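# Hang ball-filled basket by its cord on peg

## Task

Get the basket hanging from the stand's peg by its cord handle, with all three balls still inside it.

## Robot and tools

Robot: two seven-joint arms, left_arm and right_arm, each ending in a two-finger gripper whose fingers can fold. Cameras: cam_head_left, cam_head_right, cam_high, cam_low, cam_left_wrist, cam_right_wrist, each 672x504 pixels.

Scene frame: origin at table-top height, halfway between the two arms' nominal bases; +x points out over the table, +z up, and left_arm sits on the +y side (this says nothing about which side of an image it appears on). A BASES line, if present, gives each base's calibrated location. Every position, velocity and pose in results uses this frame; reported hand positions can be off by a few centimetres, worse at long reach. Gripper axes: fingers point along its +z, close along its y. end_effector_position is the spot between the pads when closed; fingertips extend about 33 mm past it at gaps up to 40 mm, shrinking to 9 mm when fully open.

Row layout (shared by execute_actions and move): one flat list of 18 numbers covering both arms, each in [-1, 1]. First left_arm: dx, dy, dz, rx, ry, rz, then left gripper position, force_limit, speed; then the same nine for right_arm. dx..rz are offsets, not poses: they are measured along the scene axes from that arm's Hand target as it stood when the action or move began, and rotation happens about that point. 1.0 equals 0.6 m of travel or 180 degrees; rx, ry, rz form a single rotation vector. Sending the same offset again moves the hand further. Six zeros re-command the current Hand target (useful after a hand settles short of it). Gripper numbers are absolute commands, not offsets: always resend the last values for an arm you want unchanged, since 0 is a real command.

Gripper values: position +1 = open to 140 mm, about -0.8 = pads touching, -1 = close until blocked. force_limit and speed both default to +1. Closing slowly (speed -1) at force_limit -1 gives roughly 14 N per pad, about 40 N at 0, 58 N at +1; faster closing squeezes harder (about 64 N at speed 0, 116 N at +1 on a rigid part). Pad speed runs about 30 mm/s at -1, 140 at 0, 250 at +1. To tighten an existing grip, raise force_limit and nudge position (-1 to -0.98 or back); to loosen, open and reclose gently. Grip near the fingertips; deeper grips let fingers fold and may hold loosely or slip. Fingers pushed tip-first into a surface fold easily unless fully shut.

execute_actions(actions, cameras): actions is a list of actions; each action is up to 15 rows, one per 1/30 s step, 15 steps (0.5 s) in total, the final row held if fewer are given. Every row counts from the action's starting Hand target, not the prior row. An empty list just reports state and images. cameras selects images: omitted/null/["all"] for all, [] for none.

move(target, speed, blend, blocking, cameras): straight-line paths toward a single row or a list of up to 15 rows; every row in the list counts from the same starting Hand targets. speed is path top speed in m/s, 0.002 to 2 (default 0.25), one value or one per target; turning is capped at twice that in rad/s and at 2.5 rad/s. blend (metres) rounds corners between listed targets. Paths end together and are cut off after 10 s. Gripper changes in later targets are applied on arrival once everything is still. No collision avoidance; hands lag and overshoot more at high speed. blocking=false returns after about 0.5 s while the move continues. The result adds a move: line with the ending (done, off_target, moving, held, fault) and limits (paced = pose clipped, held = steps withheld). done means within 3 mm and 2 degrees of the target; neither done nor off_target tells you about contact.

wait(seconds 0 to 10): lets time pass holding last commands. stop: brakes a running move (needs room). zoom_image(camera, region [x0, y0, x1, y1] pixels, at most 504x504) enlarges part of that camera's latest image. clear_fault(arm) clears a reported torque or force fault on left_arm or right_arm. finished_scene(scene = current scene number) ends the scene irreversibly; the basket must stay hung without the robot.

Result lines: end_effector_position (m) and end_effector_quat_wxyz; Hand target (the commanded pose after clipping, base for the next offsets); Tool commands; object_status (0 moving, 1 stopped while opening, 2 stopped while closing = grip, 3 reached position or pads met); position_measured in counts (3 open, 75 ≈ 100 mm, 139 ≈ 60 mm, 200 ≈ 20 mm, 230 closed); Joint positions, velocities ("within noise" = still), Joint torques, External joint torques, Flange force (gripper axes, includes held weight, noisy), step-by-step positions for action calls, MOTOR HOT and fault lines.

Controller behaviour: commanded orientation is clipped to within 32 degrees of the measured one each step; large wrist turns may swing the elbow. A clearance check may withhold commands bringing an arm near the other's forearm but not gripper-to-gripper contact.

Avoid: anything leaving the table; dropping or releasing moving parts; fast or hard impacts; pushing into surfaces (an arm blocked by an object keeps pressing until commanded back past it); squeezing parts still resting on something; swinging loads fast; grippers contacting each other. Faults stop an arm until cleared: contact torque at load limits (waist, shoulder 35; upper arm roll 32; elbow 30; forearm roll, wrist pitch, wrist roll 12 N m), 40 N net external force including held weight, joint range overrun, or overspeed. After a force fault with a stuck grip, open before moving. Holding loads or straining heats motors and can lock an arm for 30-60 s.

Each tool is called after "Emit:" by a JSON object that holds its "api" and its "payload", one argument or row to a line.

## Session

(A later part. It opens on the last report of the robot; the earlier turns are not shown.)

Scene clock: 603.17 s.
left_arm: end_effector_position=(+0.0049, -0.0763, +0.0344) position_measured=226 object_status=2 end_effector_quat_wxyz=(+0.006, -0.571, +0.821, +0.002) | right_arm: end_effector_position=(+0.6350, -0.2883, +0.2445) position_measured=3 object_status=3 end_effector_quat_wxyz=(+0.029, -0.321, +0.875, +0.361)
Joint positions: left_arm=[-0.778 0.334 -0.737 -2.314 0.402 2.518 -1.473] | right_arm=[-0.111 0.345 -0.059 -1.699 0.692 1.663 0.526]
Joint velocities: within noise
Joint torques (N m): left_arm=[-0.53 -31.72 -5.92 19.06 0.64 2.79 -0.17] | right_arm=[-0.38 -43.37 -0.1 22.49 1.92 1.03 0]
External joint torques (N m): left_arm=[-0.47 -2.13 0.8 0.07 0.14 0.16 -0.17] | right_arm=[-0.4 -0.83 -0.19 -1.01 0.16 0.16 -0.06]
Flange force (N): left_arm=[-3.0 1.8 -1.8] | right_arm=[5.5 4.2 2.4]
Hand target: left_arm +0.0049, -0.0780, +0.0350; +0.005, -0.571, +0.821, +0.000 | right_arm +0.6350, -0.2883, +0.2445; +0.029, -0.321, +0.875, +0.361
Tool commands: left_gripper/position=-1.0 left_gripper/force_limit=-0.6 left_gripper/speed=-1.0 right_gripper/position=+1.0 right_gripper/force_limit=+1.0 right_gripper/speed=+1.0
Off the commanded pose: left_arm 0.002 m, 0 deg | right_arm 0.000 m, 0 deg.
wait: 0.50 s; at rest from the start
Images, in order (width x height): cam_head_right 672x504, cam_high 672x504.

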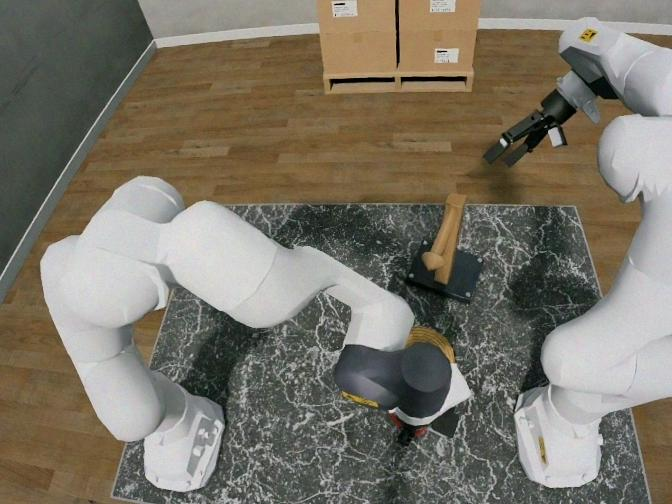

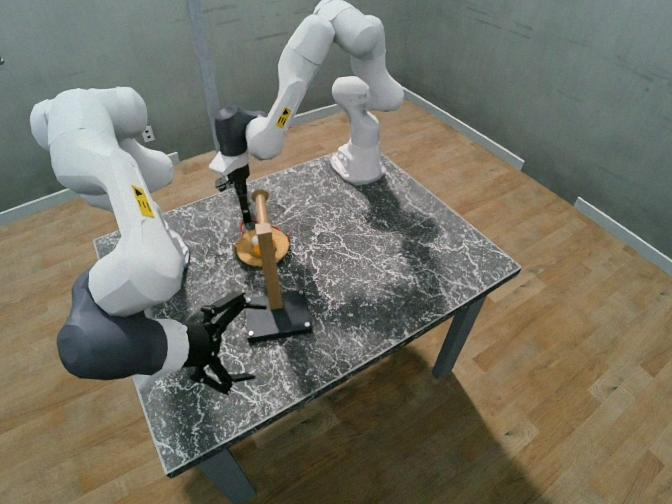

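Emit:
{"api": "move", "payload": {
  "target": [
    [0.0417, -0.0083, 0.0917, 0, 0, 0, -1, -0.6, -1, 0, 0, 0, 0, 0, 0, 1, 1, 1],
    [0.187, -0.025, 0.2583, 0, 0, 0, -1, -0.6, -1, 0, 0, 0, 0, 0, 0, 1, 1, 1]
  ],
  "speed": 0.08,
  "blend": [0.02, 0],
  "cameras": ["cam_head_left", "cam_head_right", "cam_high", "cam_low", "cam_left_wrist"]
}}

Scene clock: 656.17 s.
left_arm: end_effector_position=(+0.1175, -0.0932, +0.1890) position_measured=226 object_status=2 end_effector_quat_wxyz=(+0.006, -0.573, +0.820, -0.001) | right_arm: end_effector_position=(+0.6350, -0.2883, +0.2445) position_measured=3 object_status=3 end_effector_quat_wxyz=(+0.029, -0.321, +0.875, +0.361)
Joint positions: left_arm=[-0.477 0.08 -0.87 -2.12 0.088 2.168 -1.051] | right_arm=[-0.111 0.345 -0.059 -1.699 0.692 1.663 0.526]
Joint velocities: left_arm=[0.002 0.001 -0.001 0 0 -0.002 0.004] | right_arm=[within noise]
Joint torques (N m): left_arm=[0.43 -25.96 -1.86 24.13 0.3 2.47 0.15] | right_arm=[-0.4 -43.37 -0.13 22.51 1.92 1.04 0.03]
External joint torques (N m): left_arm=[0.43 -2.44 0.05 0.39 -0.38 -0.17 0.15] | right_arm=[-0.37 -0.72 -0.17 -1.07 0.17 0.16 -0.02]
Flange force (N): left_arm=[-10.1 5.3 -6.2] | right_arm=[5.4 4.1 2.5]
Hand target: left_arm +0.1171, -0.0930, +0.1900; +0.005, -0.571, +0.821, +0.000 | right_arm +0.6350, -0.2883, +0.2445; +0.029, -0.321, +0.875, +0.361
Off the commanded pose: left_arm 0.001 m, 0 deg | right_arm 0.000 m, 0 deg.
move: done
Images, in order (width x height): cam_head_left 672x504, cam_head_right 672x504, cam_high 672x504, cam_low 672x504, cam_left_wrist 672x504.

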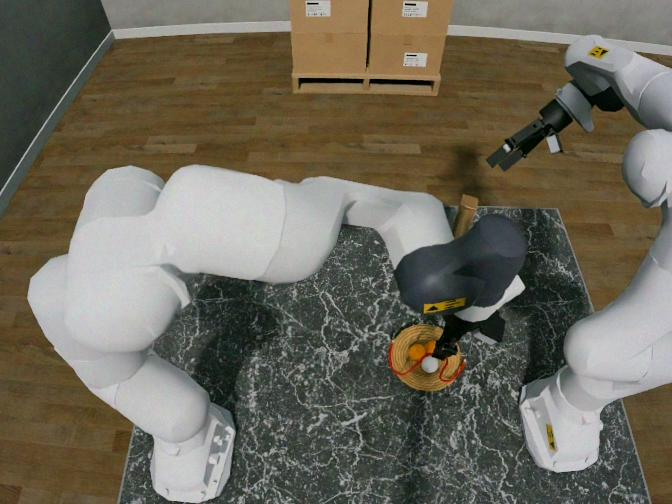

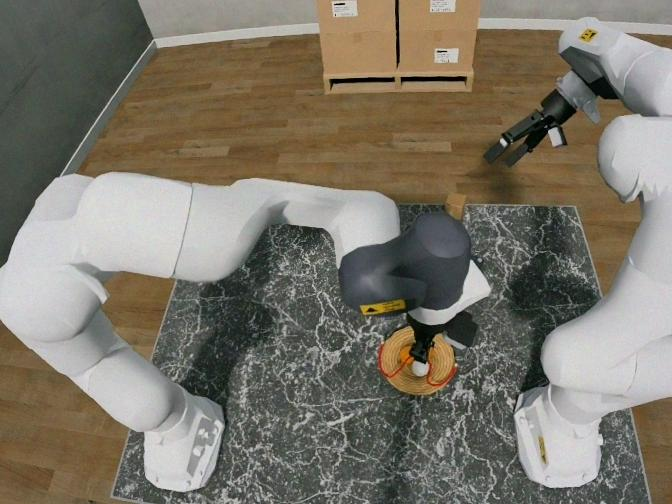

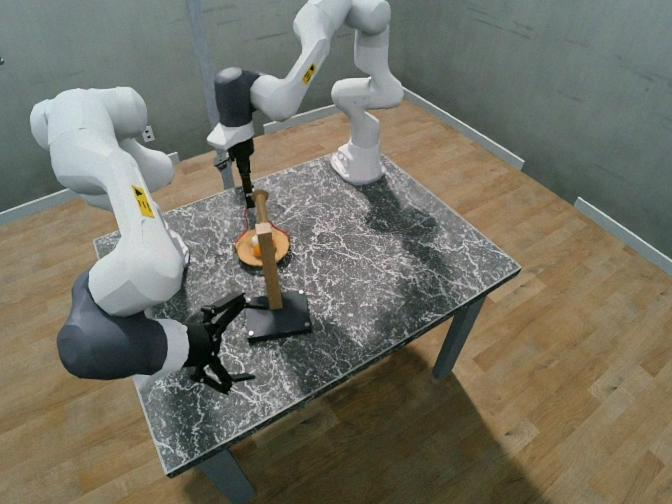

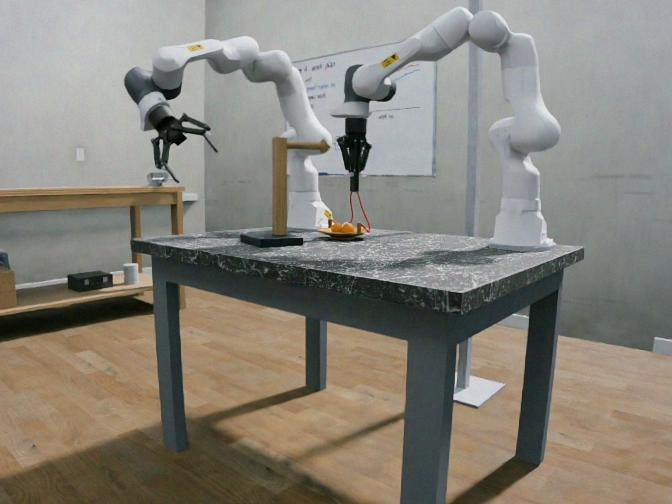

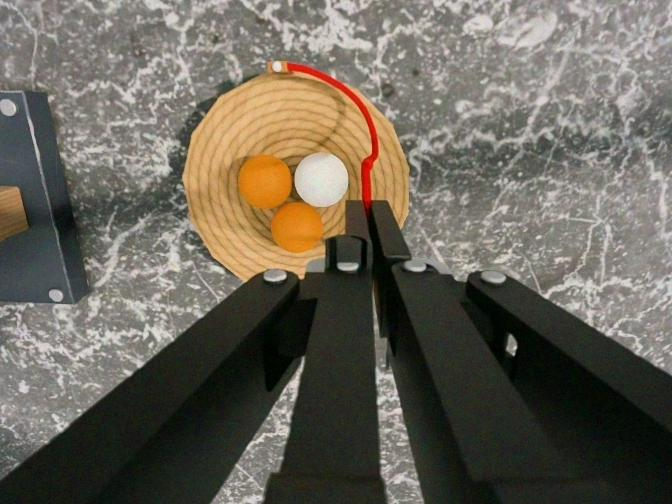

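Emit:
{"api": "move", "payload": {
  "target": [0, 0, 0.1333, 0, 0, 0, -1, -0.6, -1, 0, 0, 0, 0, 0, 0, 1, 1, 1],
  "speed": 0.05,
  "cameras": ["cam_head_left", "cam_head_right", "cam_high", "cam_low", "cam_left_wrist"]
}}

Scene clock: 718.07 s.
left_arm: end_effector_position=(+0.1171, -0.0936, +0.2690) position_measured=226 object_status=2 end_effector_quat_wxyz=(+0.006, -0.572, +0.820, -0.001) | right_arm: end_effector_position=(+0.6350, -0.2883, +0.2445) position_measured=3 object_status=3 end_effector_quat_wxyz=(+0.029, -0.321, +0.875, +0.361)
Joint positions: left_arm=[-0.466 -0.028 -0.862 -1.994 -0.01 1.974 -0.978] | right_arm=[-0.111 0.345 -0.059 -1.699 0.692 1.663 0.526]
Joint velocities: left_arm=[-0.001 0.001 0 0.001 0.001 -0.004 0.007] | right_arm=[within noise]
Joint torques (N m): left_arm=[0.23 -23.42 1.53 25.15 0.4 2.45 0.11] | right_arm=[-0.39 -43.37 -0.11 22.51 1.91 1.03 0.03]
External joint torques (N m): left_arm=[0.15 -2.39 0.79 0.46 -0.37 -0.19 0.11] | right_arm=[-0.51 -0.75 -0.29 -1 0.15 0.18 -0.02]
Flange force (N): left_arm=[-10.4 5.6 -4.0] | right_arm=[5.4 3.9 2.3]
Hand target: left_arm +0.1171, -0.0930, +0.2699; +0.005, -0.571, +0.821, +0.000 | right_arm +0.6350, -0.2883, +0.2445; +0.029, -0.321, +0.875, +0.361
Off the commanded pose: left_arm 0.001 m, 0 deg | right_arm 0.000 m, 0 deg.
move: done
Images, in order (width x height): cam_head_left 672x504, cam_head_right 672x504, cam_high 672x504, cam_low 672x504, cam_left_wrist 672x504.

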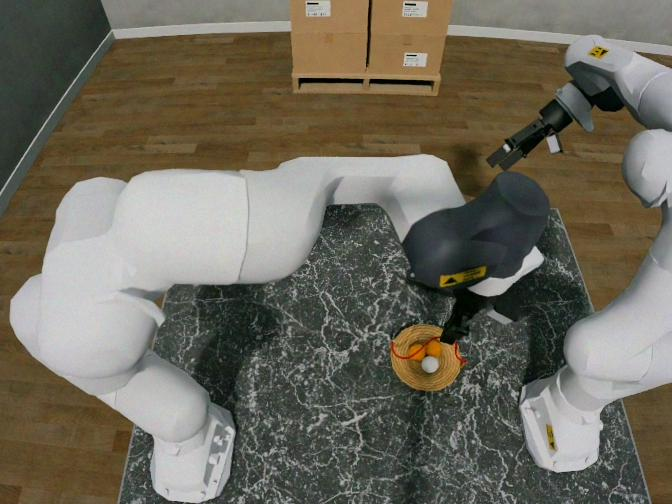

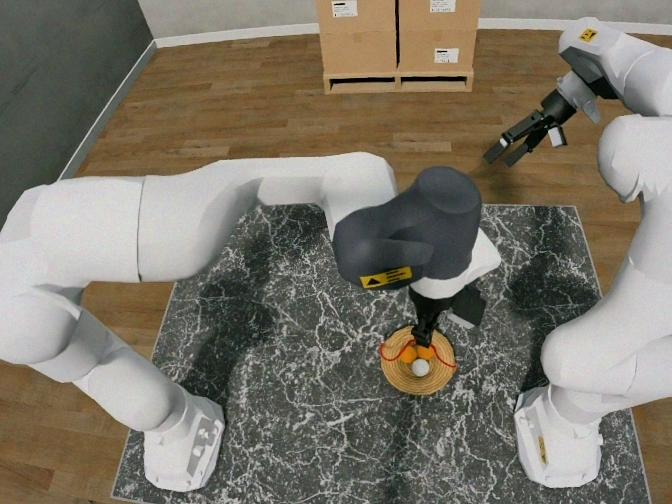

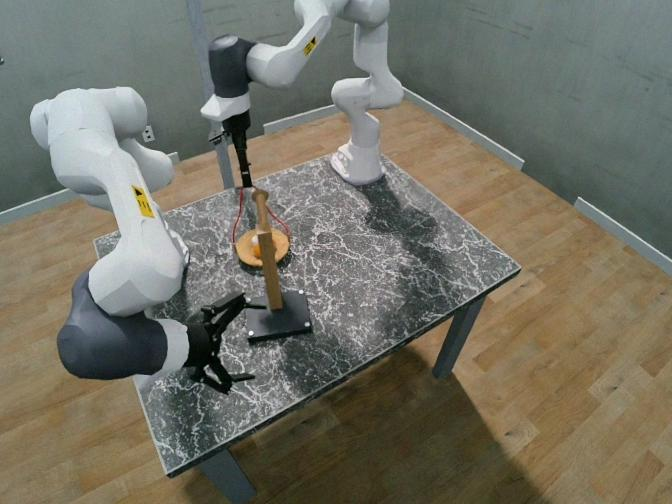

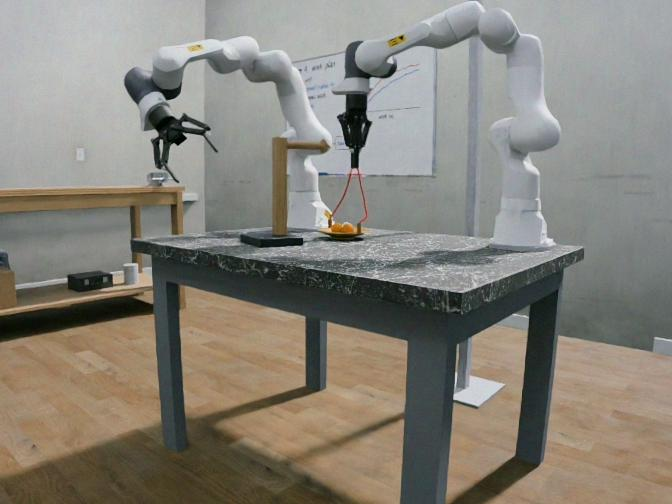

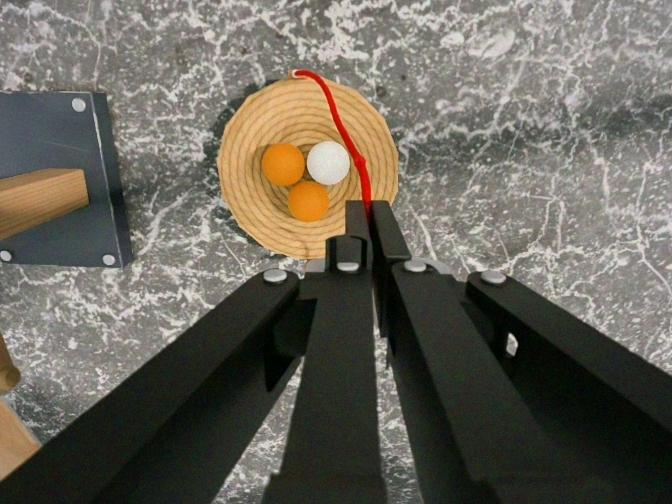

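Emit:
{"api": "move", "payload": {
  "target": [0, 0, 0.05, 0, 0, 0, -1, -0.6, -1, 0, 0, 0, 0, 0, 0, 1, 1, 1],
  "speed": 0.03,
  "cameras": ["cam_high", "cam_low", "cam_left_wrist"]
}}

Scene clock: 738.23 s.
left_arm: end_effector_position=(+0.1171, -0.0931, +0.2981) position_measured=226 object_status=2 end_effector_quat_wxyz=(+0.006, -0.572, +0.820, +0.000) | right_arm: end_effector_position=(+0.6350, -0.2883, +0.2445) position_measured=3 object_status=3 end_effector_quat_wxyz=(+0.029, -0.321, +0.875, +0.361)
Joint positions: left_arm=[-0.466 -0.048 -0.854 -1.934 -0.027 1.899 -0.965] | right_arm=[-0.111 0.345 -0.059 -1.699 0.692 1.663 0.526]
Joint velocities: left_arm=[0.001 0.002 0 0 -0.001 -0.005 0.003] | right_arm=[within noise]
Joint torques (N m): left_arm=[0.11 -23.5 2.04 25.82 0.45 2.56 0.17] | right_arm=[-0.38 -43.37 -0.12 22.48 1.91 1.04 0.03]
External joint torques (N m): left_arm=[0.16 -2.9 0.95 1.03 -0.33 -0.07 0.17] | right_arm=[-0.46 -0.8 -0.26 -1.03 0.15 0.18 -0.02]
Flange force (N): left_arm=[-11.2 5.9 -4.3] | right_arm=[5.5 4.1 2.4]
Hand target: left_arm +0.1171, -0.0930, +0.2999; +0.005, -0.571, +0.821, +0.000 | right_arm +0.6350, -0.2883, +0.2445; +0.029, -0.321, +0.875, +0.361
Off the commanded pose: left_arm 0.002 m, 0 deg | right_arm 0.000 m, 0 deg.
move: done
Images, in order (width x height): cam_high 672x504, cam_low 672x504, cam_left_wrist 672x504.

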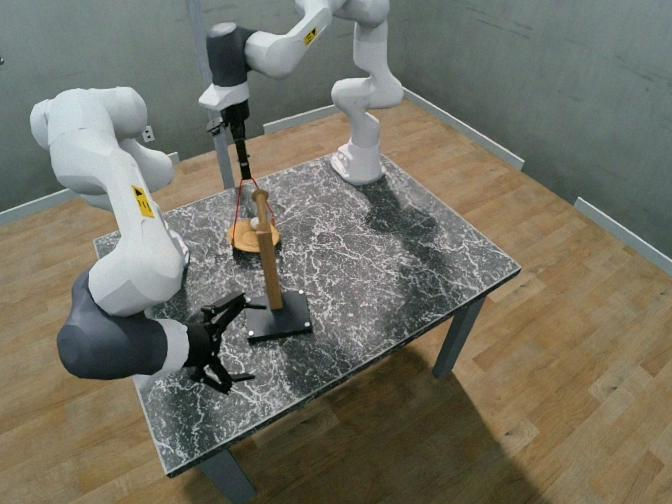

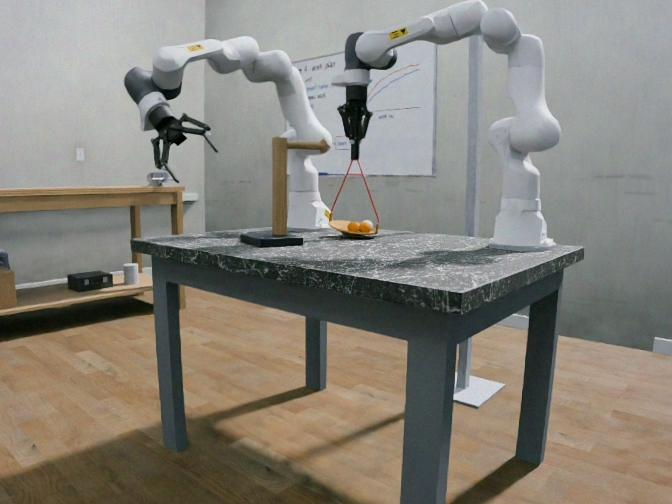

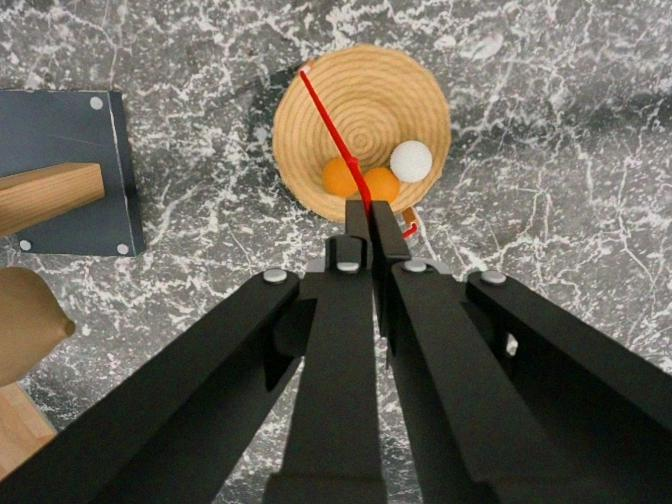

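Emit:
{"api": "zoom_image", "payload": {
  "camera": "cam_low",
  "region": [280, 120, 430, 260]
}}

Emit:
{"api": "zoom_image", "payload": {
  "camera": "cam_left_wrist",
  "region": [230, 20, 500, 260]
}}

Emit:
{"api": "zoom_image", "payload": {
  "camera": "cam_high",
  "region": [190, 140, 330, 280]
}}

Scaled by 3.360 from the camera's 672x504 image, which has a finer 960x720 frame.

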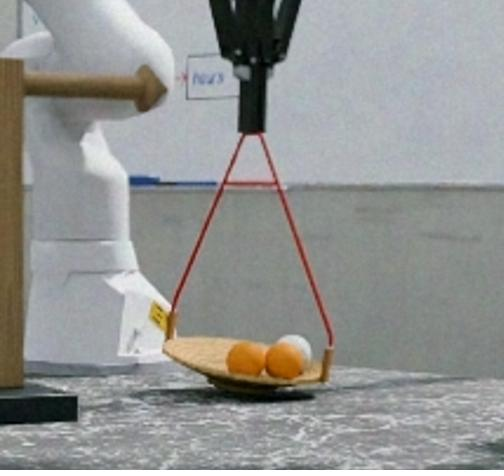

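Scaled by 1.867 from the camera's 672x504 image, which has a finer 960x720 frame.

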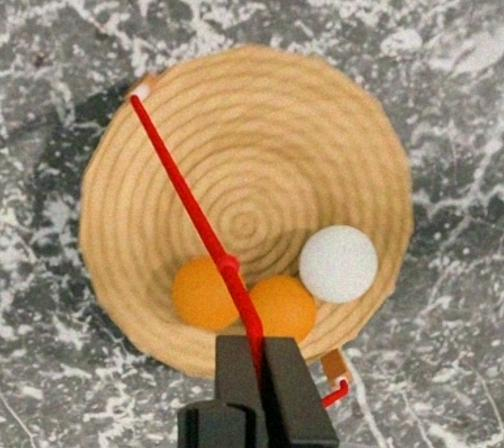

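Scaled by 3.600 from the camera's 672x504 image, which has a finer 960x720 frame.

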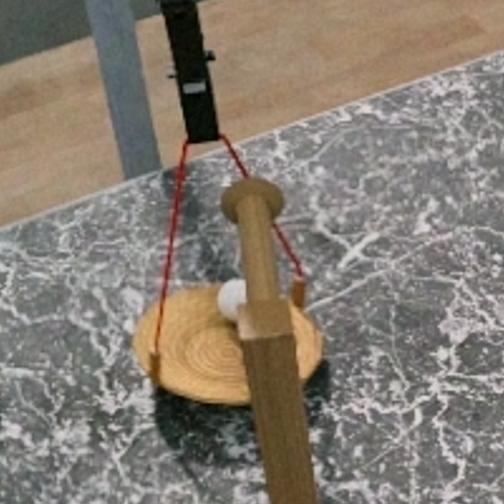

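Emit:
{"api": "move", "payload": {
  "target": [0, 0, -0.1, 0, 0, 0, -1, -0.6, -1, 0, 0, 0, 0, 0, 0, 1, 1, 1],
  "speed": 0.05,
  "cameras": ["cam_low", "cam_left_wrist", "cam_high"]
}}

Scene clock: 769.17 s.
left_arm: end_effector_position=(+0.1175, -0.0922, +0.2408) position_measured=226 object_status=2 end_effector_quat_wxyz=(+0.004, -0.571, +0.821, +0.001) | right_arm: end_effector_position=(+0.6350, -0.2883, +0.2445) position_measured=3 object_status=3 end_effector_quat_wxyz=(+0.029, -0.321, +0.875, +0.361)
Joint positions: left_arm=[-0.467 0.001 -0.865 -2.044 0.01 2.039 -0.988] | right_arm=[-0.111 0.345 -0.059 -1.699 0.692 1.663 0.526]
Joint velocities: left_arm=[-0.001 0.001 0 -0.001 0.001 0.004 -0.008] | right_arm=[within noise]
Joint torques (N m): left_arm=[-0.44 -22.85 -0.04 24.21 1.19 2.93 -0.25] | right_arm=[-0.39 -43.4 -0.08 22.47 1.91 1.03 0.03]
External joint torques (N m): left_arm=[-0.6 -1.2 -0.16 -0.21 0.45 0.3 -0.24] | right_arm=[-0.36 -0.78 -0.13 -1.06 0.15 0.16 -0.03]
Flange force (N): left_arm=[-2.3 2.9 0.4] | right_arm=[5.5 4.3 2.6]
Hand target: left_arm +0.1171, -0.0930, +0.2399; +0.005, -0.571, +0.821, +0.000 | right_arm +0.6350, -0.2883, +0.2445; +0.029, -0.321, +0.875, +0.361
Off the commanded pose: left_arm 0.001 m, 0 deg | right_arm 0.000 m, 0 deg.
move: done
Images, in order (width x height): cam_high 672x504, cam_low 672x504, cam_left_wrist 672x504.

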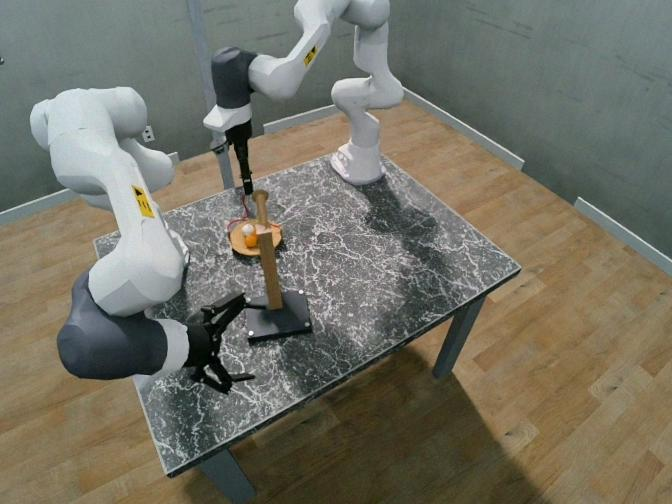

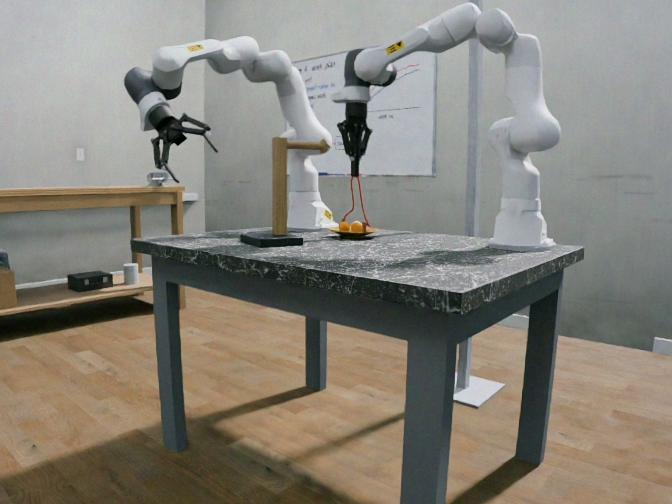

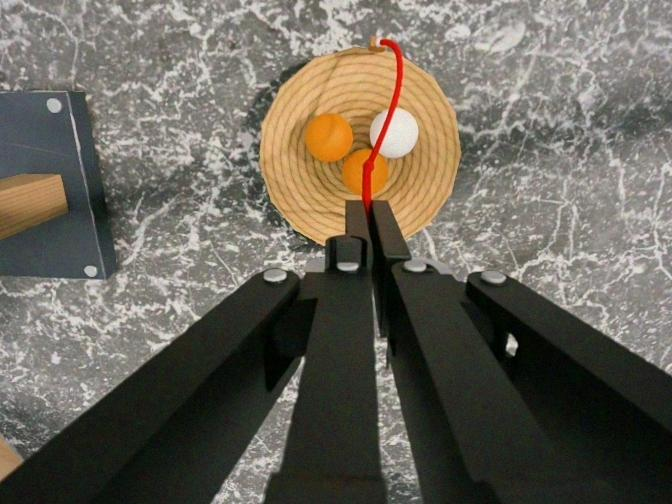

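Emit:
{"api": "move", "payload": {
  "target": [
    [-0.2718, 0.0562, -0.2333, 0, 0, 0, -1, -0.6, -1, 0, 0, 0, 0, 0, 0, 1, 1, 1],
    [-0.2718, 0.0562, -0.3398, 0, 0, 0, -1, -0.6, -1, 0, 0, 0, 0, 0, 0, 1, 1, 1]
  ],
  "speed": [0.1, 0.05],
  "cameras": ["cam_low", "cam_left_wrist"]
}}

Scene clock: 795.17 s.
left_arm: end_effector_position=(-0.0458, -0.0577, +0.0357) position_measured=226 object_status=2 end_effector_quat_wxyz=(+0.006, -0.570, +0.822, +0.002) | right_arm: end_effector_position=(+0.6350, -0.2883, +0.2445) position_measured=3 object_status=3 end_effector_quat_wxyz=(+0.029, -0.321, +0.875, +0.361)
Joint positions: left_arm=[-0.814 0.294 -0.794 -2.375 0.387 2.538 -1.562] | right_arm=[-0.111 0.345 -0.059 -1.699 0.692 1.663 0.526]
Joint velocities: left_arm=[-0.001 0.002 0.001 0 0 0.001 -0.007] | right_arm=[within noise]
Joint torques (N m): left_arm=[-0.57 -29.04 -5.26 18.8 0.89 2.88 -0.2] | right_arm=[-0.4 -43.37 -0.12 22.48 1.89 1.03 0.03]
External joint torques (N m): left_arm=[-0.53 -2.06 0.87 0.05 0.4 0.26 -0.2] | right_arm=[-0.28 -0.74 -0.09 -1.05 0.14 0.16 -0.02]
Flange force (N): left_arm=[-2.3 1.5 0.0] | right_arm=[5.3 4.2 2.6]
Hand target: left_arm -0.0459, -0.0593, +0.0361; +0.005, -0.571, +0.821, +0.000 | right_arm +0.6350, -0.2883, +0.2445; +0.029, -0.321, +0.875, +0.361
Off the commanded pose: left_arm 0.002 m, 0 deg | right_arm 0.000 m, 0 deg.
move: done
Images, in order (width x height): cam_low 672x504, cam_left_wrist 672x504.

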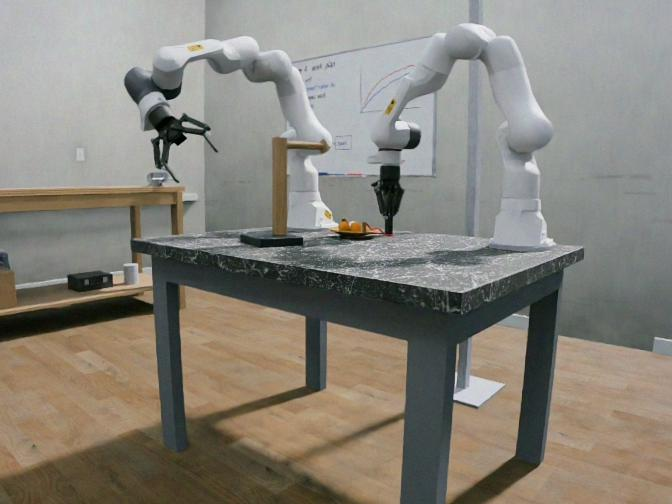

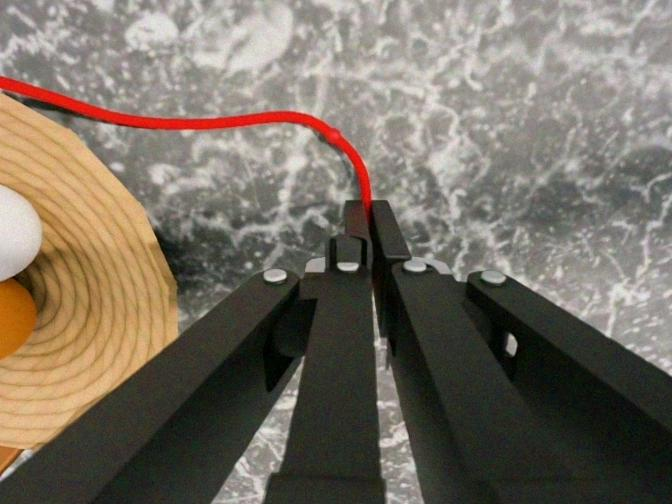

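Emit:
{"api": "move", "payload": {
  "target": [
    [0, 0, 0, 0, 0, 0, -0.38, -0.6, -1, 0, 0, 0, 0, 0, 0, 1, 1, 1],
    [0, 0, 0.1667, 0, 0, 0, -0.38, -0.6, -1, 0, 0, 0, 0, 0, 0, 1, 1, 1]
  ],
  "speed": [0.05, 0.1],
  "cameras": ["cam_left_wrist"]
}}

Scene clock: 807.20 s.
left_arm: end_effector_position=(-0.0469, -0.0607, +0.1362) position_measured=177 object_status=3 end_effector_quat_wxyz=(+0.004, -0.572, +0.820, -0.002) | right_arm: end_effector_position=(+0.6350, -0.2883, +0.2445) position_measured=3 object_status=3 end_effector_quat_wxyz=(+0.029, -0.321, +0.875, +0.361)
Joint positions: left_arm=[-0.694 -0.002 -0.946 -2.338 0.01 2.335 -1.301] | right_arm=[-0.111 0.345 -0.059 -1.699 0.692 1.663 0.526]
Joint velocities: left_arm=[0.001 0 0 0 -0.001 -0.001 0.008] | right_arm=[within noise]
Joint torques (N m): left_arm=[0.39 -20.88 0.89 22.35 0.24 2.46 0.2] | right_arm=[-0.34 -43.38 -0.12 22.48 1.92 1.04 0.01]
External joint torques (N m): left_arm=[0.38 -2.49 0.82 0.02 -0.37 -0.2 0.2] | right_arm=[-0.22 -0.88 -0.09 -0.98 0.17 0.17 -0.04]
Flange force (N): left_arm=[-14.2 2.3 -9.4] | right_arm=[5.3 4.4 2.6]
Hand target: left_arm -0.0459, -0.0593, +0.1361; +0.005, -0.571, +0.821, +0.000 | right_arm +0.6350, -0.2883, +0.2445; +0.029, -0.321, +0.875, +0.361
Off the commanded pose: left_arm 0.002 m, 0 deg | right_arm 0.000 m, 0 deg.
move: done
Images, in order (width x height): cam_left_wrist 672x504.

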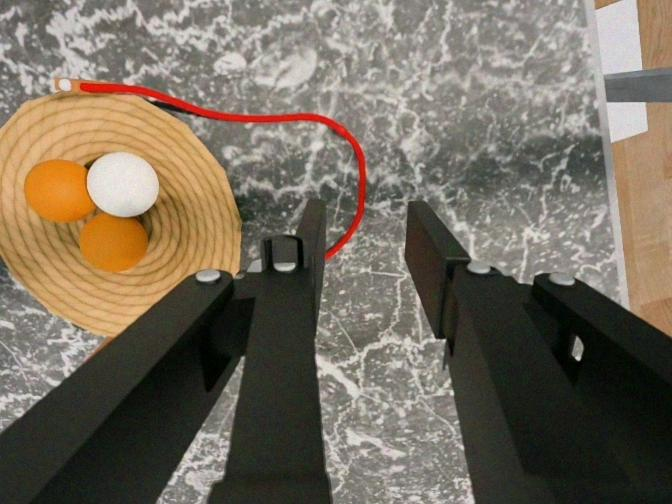

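Emit:
{"api": "move", "payload": {
  "target": [
    [0.0163, 0.0252, -0.13, 0, 0, 0, -0.38, -0.6, -1, 0, 0, 0, 0, 0, 0, 1, 1, 1],
    [0.0163, 0.0252, -0.1682, 0, 0, 0, -0.38, -0.6, -1, 0, 0, 0, 0, 0, 0, 1, 1, 1]
  ],
  "speed": [0.1, 0.04],
  "cameras": ["cam_left_wrist"]
}}

Scene clock: 839.50 s.
left_arm: end_effector_position=(-0.0360, -0.0420, +0.0345) position_measured=177 object_status=3 end_effector_quat_wxyz=(+0.006, -0.570, +0.822, +0.002) | right_arm: end_effector_position=(+0.6350, -0.2883, +0.2445) position_measured=3 object_status=3 end_effector_quat_wxyz=(+0.029, -0.321, +0.875, +0.361)
Joint positions: left_arm=[-0.803 0.243 -0.784 -2.434 0.335 2.571 -1.509] | right_arm=[-0.111 0.345 -0.059 -1.699 0.692 1.663 0.526]
Joint velocities: left_arm=[0 0 0 -0.001 0.001 0.001 -0.006] | right_arm=[within noise]
Joint torques (N m): left_arm=[-0.53 -27.54 -4.06 18.91 0.87 2.87 -0.06] | right_arm=[-0.39 -43.37 -0.09 22.47 1.92 1.03 0.06]
External joint torques (N m): left_arm=[-0.55 -1.98 0.8 0.41 0.42 0.26 -0.06] | right_arm=[-0.41 -0.69 -0.18 -1.08 0.16 0.17 0]
Flange force (N): left_arm=[-1.1 0.8 -0.3] | right_arm=[5.4 4.0 2.5]
Hand target: left_arm -0.0362, -0.0442, +0.0352; +0.005, -0.571, +0.821, +0.000 | right_arm +0.6350, -0.2883, +0.2445; +0.029, -0.321, +0.875, +0.361
Off the commanded pose: left_arm 0.002 m, 0 deg | right_arm 0.000 m, 0 deg.
move: done
Images, in order (width x height): cam_left_wrist 672x504.

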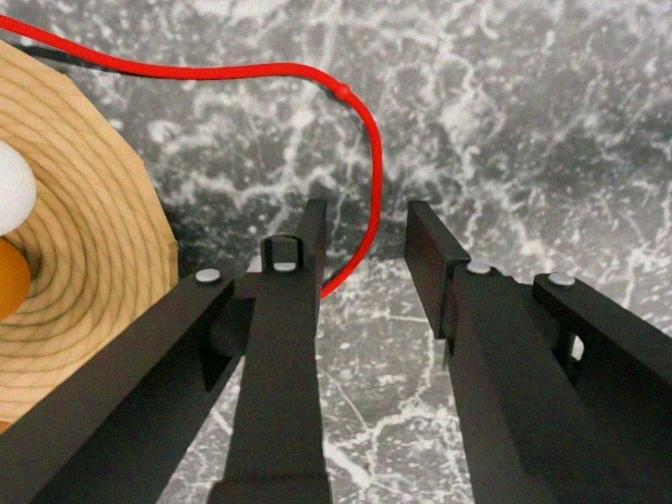

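Emit:
{"api": "move", "payload": {
  "target": [0, 0, 0, 0, 0, 0, -1, -0.6, -1, 0, 0, 0, 0, 0, 0, 1, 1, 1],
  "speed": 0.05,
  "cameras": ["cam_left_wrist"]
}}

Emit:
{"api": "wait", "payload": {
  "seconds": 1,
  "cameras": []
}}

Scene clock: 849.20 s.
left_arm: end_effector_position=(-0.0360, -0.0423, +0.0345) position_measured=227 object_status=0 end_effector_quat_wxyz=(+0.006, -0.571, +0.821, +0.002) | right_arm: end_effector_position=(+0.6350, -0.2883, +0.2445) position_measured=3 object_status=3 end_effector_quat_wxyz=(+0.029, -0.321, +0.875, +0.361)
Joint positions: left_arm=[-0.806 0.243 -0.782 -2.433 0.335 2.571 -1.511] | right_arm=[-0.111 0.345 -0.059 -1.699 0.692 1.663 0.526]
Joint velocities: within noise
Joint torques (N m): left_arm=[-0.66 -27.44 -4.02 18.73 0.68 2.82 -0.17] | right_arm=[-0.41 -43.4 -0.09 22.5 1.91 1.04 0.04]
External joint torques (N m): left_arm=[-0.59 -1.7 0.94 0.13 0.21 0.18 -0.17] | right_arm=[-0.33 -0.71 -0.1 -1.06 0.15 0.17 -0.01]
Flange force (N): left_arm=[-1.1 1.1 0.2] | right_arm=[5.3 4.1 2.6]
Hand target: left_arm -0.0362, -0.0442, +0.0352; +0.005, -0.571, +0.821, +0.000 | right_arm +0.6350, -0.2883, +0.2445; +0.029, -0.321, +0.875, +0.361
Off the commanded pose: left_arm 0.002 m, 0 deg | right_arm 0.000 m, 0 deg.
move: done
Images, in order (width x height): cam_left_wrist 672x504.

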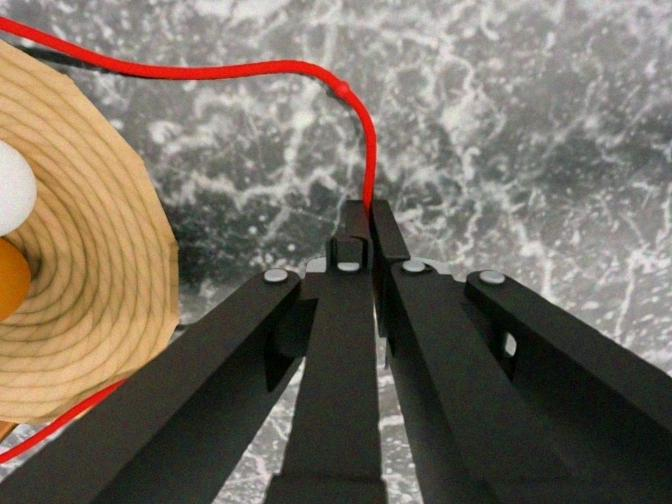

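Scene clock: 850.20 s.
left_arm: end_effector_position=(-0.0360, -0.0424, +0.0345) position_measured=227 object_status=2 end_effector_quat_wxyz=(+0.006, -0.571, +0.821, +0.002) | right_arm: end_effector_position=(+0.6350, -0.2883, +0.2445) position_measured=3 object_status=3 end_effector_quat_wxyz=(+0.029, -0.321, +0.875, +0.361)
Joint positions: left_arm=[-0.806 0.243 -0.782 -2.433 0.335 2.571 -1.511] | right_arm=[-0.111 0.345 -0.059 -1.699 0.692 1.663 0.526]
Joint velocities: within noise
Joint torques (N m): left_arm=[-0.52 -27.53 -4.08 18.67 0.66 2.81 -0.21] | right_arm=[-0.41 -43.4 -0.07 22.46 1.91 1.04 0.03]
External joint torques (N m): left_arm=[-0.65 -1.99 0.67 0.21 0.22 0.21 -0.21] | right_arm=[-0.24 -0.73 -0.01 -1.12 0.15 0.16 -0.02]
Flange force (N): left_arm=[-1.9 1.6 -1.1] | right_arm=[5.5 4.4 2.8]
Hand target: left_arm -0.0362, -0.0442, +0.0352; +0.005, -0.571, +0.821, +0.000 | right_arm +0.6350, -0.2883, +0.2445; +0.029, -0.321, +0.875, +0.361
Tool commands: left_gripper/position=-1.0 left_gripper/force_limit=-0.6 left_gripper/speed=-1.0 right_gripper/position=+1.0 right_gripper/force_limit=+1.0 right_gripper/speed=+1.0
Off the commanded pose: left_arm 0.002 m, 0 deg | right_arm 0.000 m, 0 deg.
wait: 1.00 s; at rest by 0.17 s
No camera images: "cameras" was empty.

Emit:
{"api": "move", "payload": {
  "target": [
    [0.05, -0.025, 0.1, 0, 0, 0, -1, -0.6, -1, 0, 0, 0, 0, 0, 0, 1, 1, 1],
    [0.2342, -0.1163, 0.3333, 0, 0, 0, -1, -0.6, -1, 0, 0, 0, 0, 0, 0, 1, 1, 1]
  ],
  "speed": 0.1,
  "blend": [0.02, 0],
  "cameras": ["cam_low", "cam_left_wrist", "cam_high"]
}}

Scene clock: 869.60 s.
left_arm: end_effector_position=(+0.1036, -0.1147, +0.2353) position_measured=227 object_status=2 end_effector_quat_wxyz=(+0.003, -0.574, +0.819, -0.001) | right_arm: end_effector_position=(+0.6350, -0.2883, +0.2445) position_measured=3 object_status=3 end_effector_quat_wxyz=(+0.029, -0.321, +0.875, +0.361)
Joint positions: left_arm=[-0.566 0.083 -0.818 -1.989 0.076 2.044 -1.076] | right_arm=[-0.111 0.345 -0.059 -1.699 0.692 1.663 0.526]
Joint velocities: left_arm=[0 0 0.001 -0.001 0.001 -0.002 0.006] | right_arm=[within noise]
Joint torques (N m): left_arm=[0.04 -26.65 -1.46 24.92 1.18 2.47 0.2] | right_arm=[-0.42 -43.38 -0.11 22.43 1.92 1.04 0.03]
External joint torques (N m): left_arm=[0.11 -1.11 0.53 0.4 0.44 -0.19 0.2] | right_arm=[-0.26 -0.9 -0.05 -1.03 0.17 0.16 -0.02]
Flange force (N): left_arm=[-2.2 0.3 -2.0] | right_arm=[5.5 4.6 2.7]
Hand target: left_arm +0.1044, -0.1139, +0.2351; +0.005, -0.571, +0.821, +0.000 | right_arm +0.6350, -0.2883, +0.2445; +0.029, -0.321, +0.875, +0.361
Off the commanded pose: left_arm 0.001 m, 0 deg | right_arm 0.000 m, 0 deg.
move: done
Images, in order (width x height): cam_high 672x504, cam_low 672x504, cam_left_wrist 672x504.

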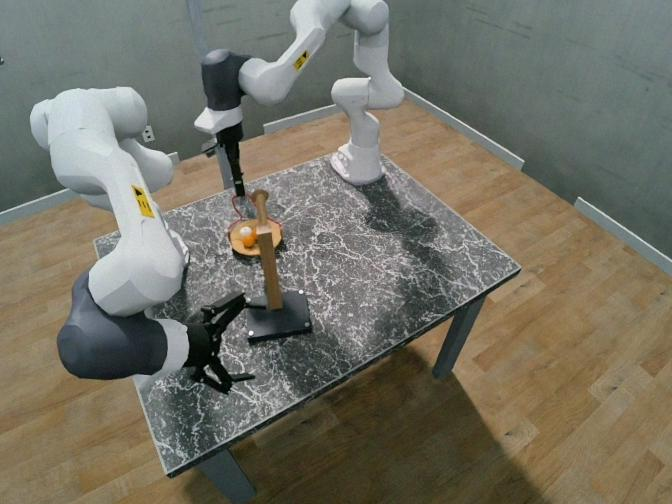

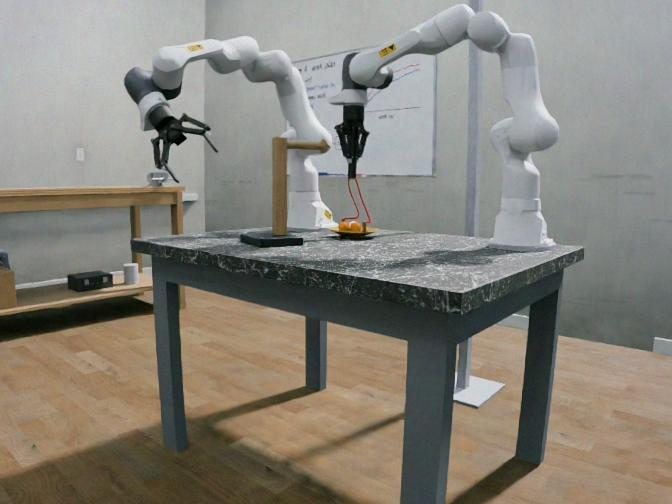

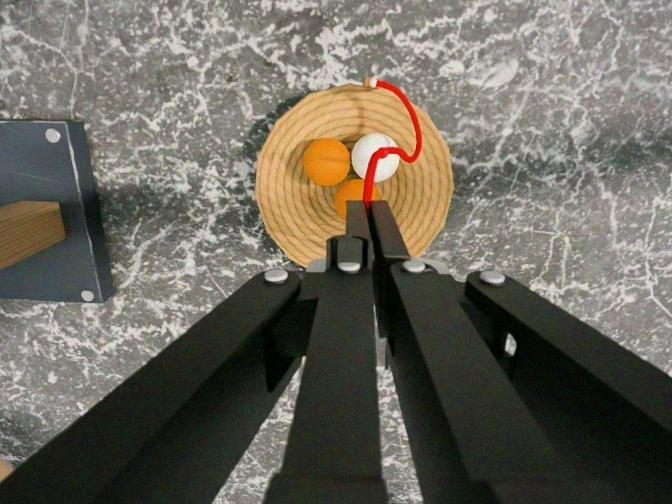

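Emit:
{"api": "move", "payload": {
  "target": [0, 0, 0.09, 0, 0, 0, -1, -0.6, -1, 0, 0, 0, 0, 0, 0, 1, 1, 1],
  "speed": 0.03,
  "cameras": ["cam_low", "cam_left_wrist", "cam_high"]
}}

Scene clock: 879.67 s.
left_arm: end_effector_position=(+0.1041, -0.1147, +0.2881) position_measured=227 object_status=2 end_effector_quat_wxyz=(+0.006, -0.572, +0.820, -0.001) | right_arm: end_effector_position=(+0.6350, -0.2883, +0.2445) position_measured=3 object_status=3 end_effector_quat_wxyz=(+0.029, -0.321, +0.875, +0.361)
Joint positions: left_arm=[-0.56 0.039 -0.818 -1.89 0.042 1.914 -1.046] | right_arm=[-0.111 0.345 -0.059 -1.699 0.692 1.663 0.526]
Joint velocities: left_arm=[-0.001 0.001 0.001 0.001 0.001 -0.005 0.003] | right_arm=[within noise]
Joint torques (N m): left_arm=[0.56 -26.94 -0.18 25.24 0.42 2.42 0.1] | right_arm=[-0.38 -43.37 -0.14 22.48 1.91 1.03 0]
External joint torques (N m): left_arm=[0.48 -2.58 0.64 0.36 -0.37 -0.23 0.1] | right_arm=[-0.32 -0.64 -0.16 -1.12 0.15 0.16 -0.05]
Flange force (N): left_arm=[-11.1 5.3 -3.1] | right_arm=[5.4 4.0 2.7]
Hand target: left_arm +0.1044, -0.1139, +0.2891; +0.005, -0.571, +0.821, +0.000 | right_arm +0.6350, -0.2883, +0.2445; +0.029, -0.321, +0.875, +0.361
Off the commanded pose: left_arm 0.001 m, 0 deg | right_arm 0.000 m, 0 deg.
move: done
Images, in order (width x height): cam_high 672x504, cam_low 672x504, cam_left_wrist 672x504.

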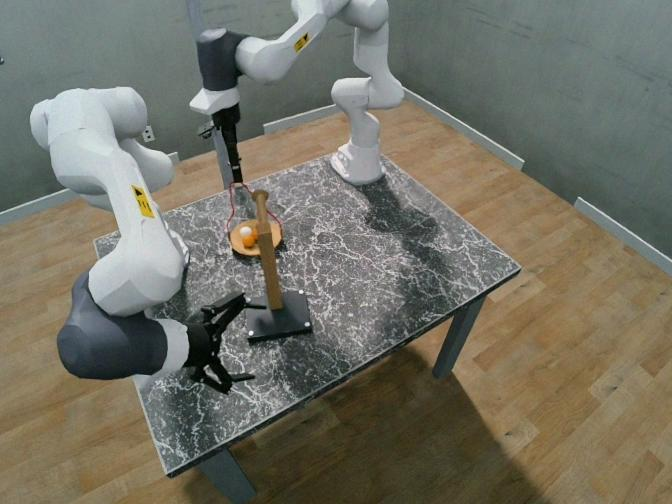

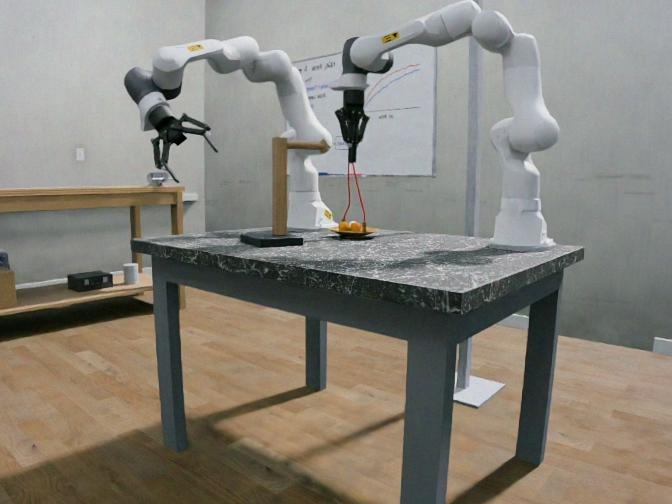

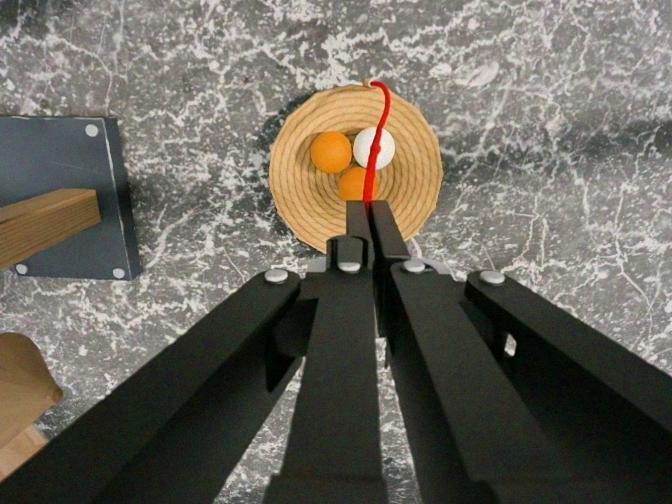

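Emit:
{"api": "move", "payload": {
  "target": [0, 0, 0.025, 0, 0, 0, -1, -0.6, -1, 0, 0, 0, 0, 0, 0, 1, 1, 1],
  "speed": 0.02,
  "cameras": ["cam_low", "cam_left_wrist", "cam_high"]
}}

Emit:
{"api": "zoom_image", "payload": {
  "camera": "cam_low",
  "region": [280, 120, 430, 260]
}}

Scene clock: 887.43 s.
left_arm: end_effector_position=(+0.1041, -0.1147, +0.3031) position_measured=231 object_status=3 end_effector_quat_wxyz=(+0.006, -0.571, +0.821, -0.001) | right_arm: end_effector_position=(+0.6350, -0.2883, +0.2445) position_measured=3 object_status=3 end_effector_quat_wxyz=(+0.029, -0.321, +0.875, +0.361)
Joint positions: left_arm=[-0.558 0.031 -0.818 -1.858 0.036 1.877 -1.04] | right_arm=[-0.111 0.345 -0.059 -1.699 0.692 1.663 0.526]
Joint velocities: left_arm=[0.001 -0.001 0 0.001 -0.001 -0.003 0.001] | right_arm=[within noise]
Joint torques (N m): left_arm=[0.51 -26.74 0.12 25.31 0.42 2.51 0.15] | right_arm=[-0.39 -43.39 -0.13 22.45 1.92 1.03 0.02]
External joint torques (N m): left_arm=[0.52 -2.57 0.85 0.39 -0.38 -0.14 0.15] | right_arm=[-0.42 -0.75 -0.23 -1.1 0.16 0.16 -0.04]
Flange force (N): left_arm=[-11.6 5.3 -2.5] | right_arm=[5.6 4.2 2.6]
Hand target: left_arm +0.1044, -0.1139, +0.3041; +0.005, -0.571, +0.821, +0.000 | right_arm +0.6350, -0.2883, +0.2445; +0.029, -0.321, +0.875, +0.361
Off the commanded pose: left_arm 0.001 m, 0 deg | right_arm 0.000 m, 0 deg.
move: done
Images, in order (width x height): cam_high 672x504, cam_low 672x504, cam_left_wrist 672x504.

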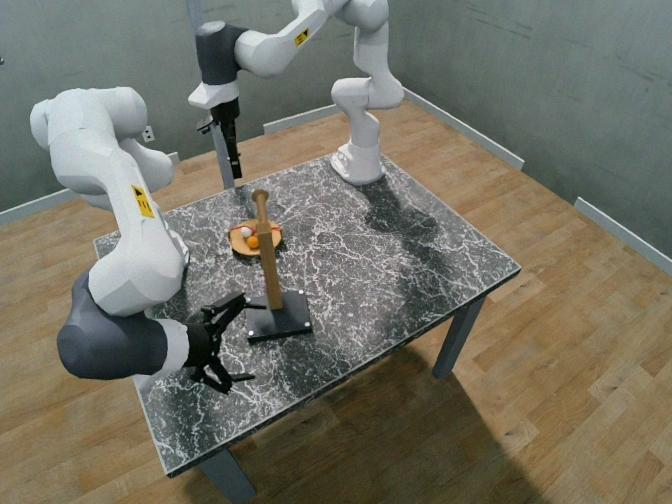

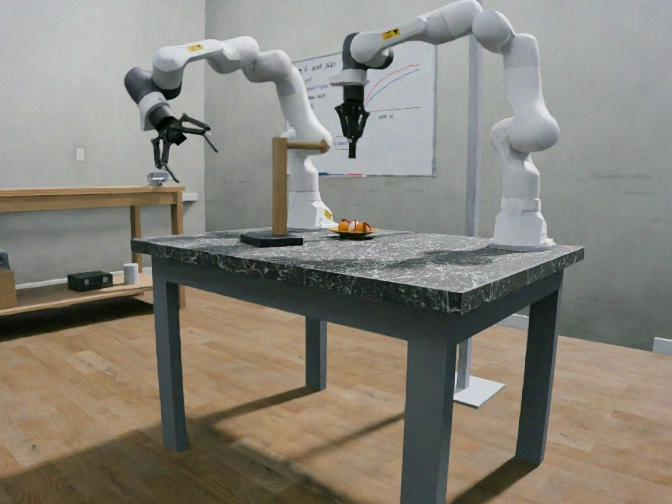

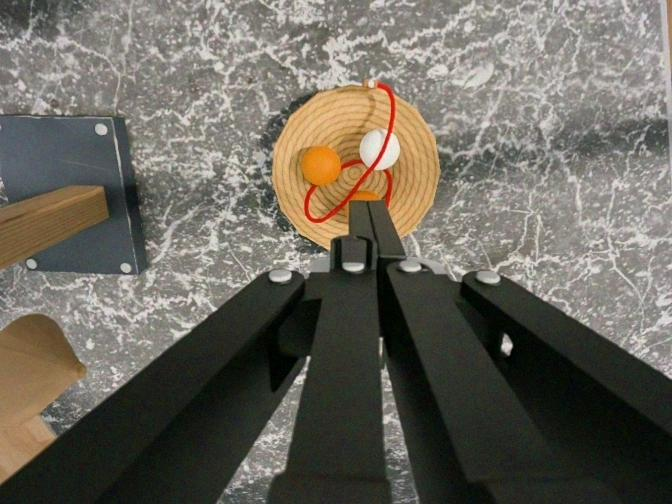

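Scaled by 3.360 from the camera's 672x504 image, which has a finer 960x720 frame.

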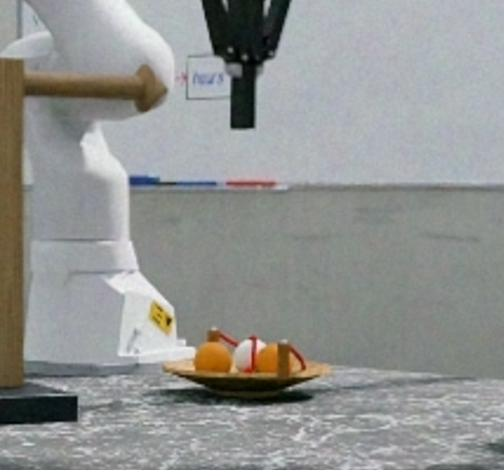

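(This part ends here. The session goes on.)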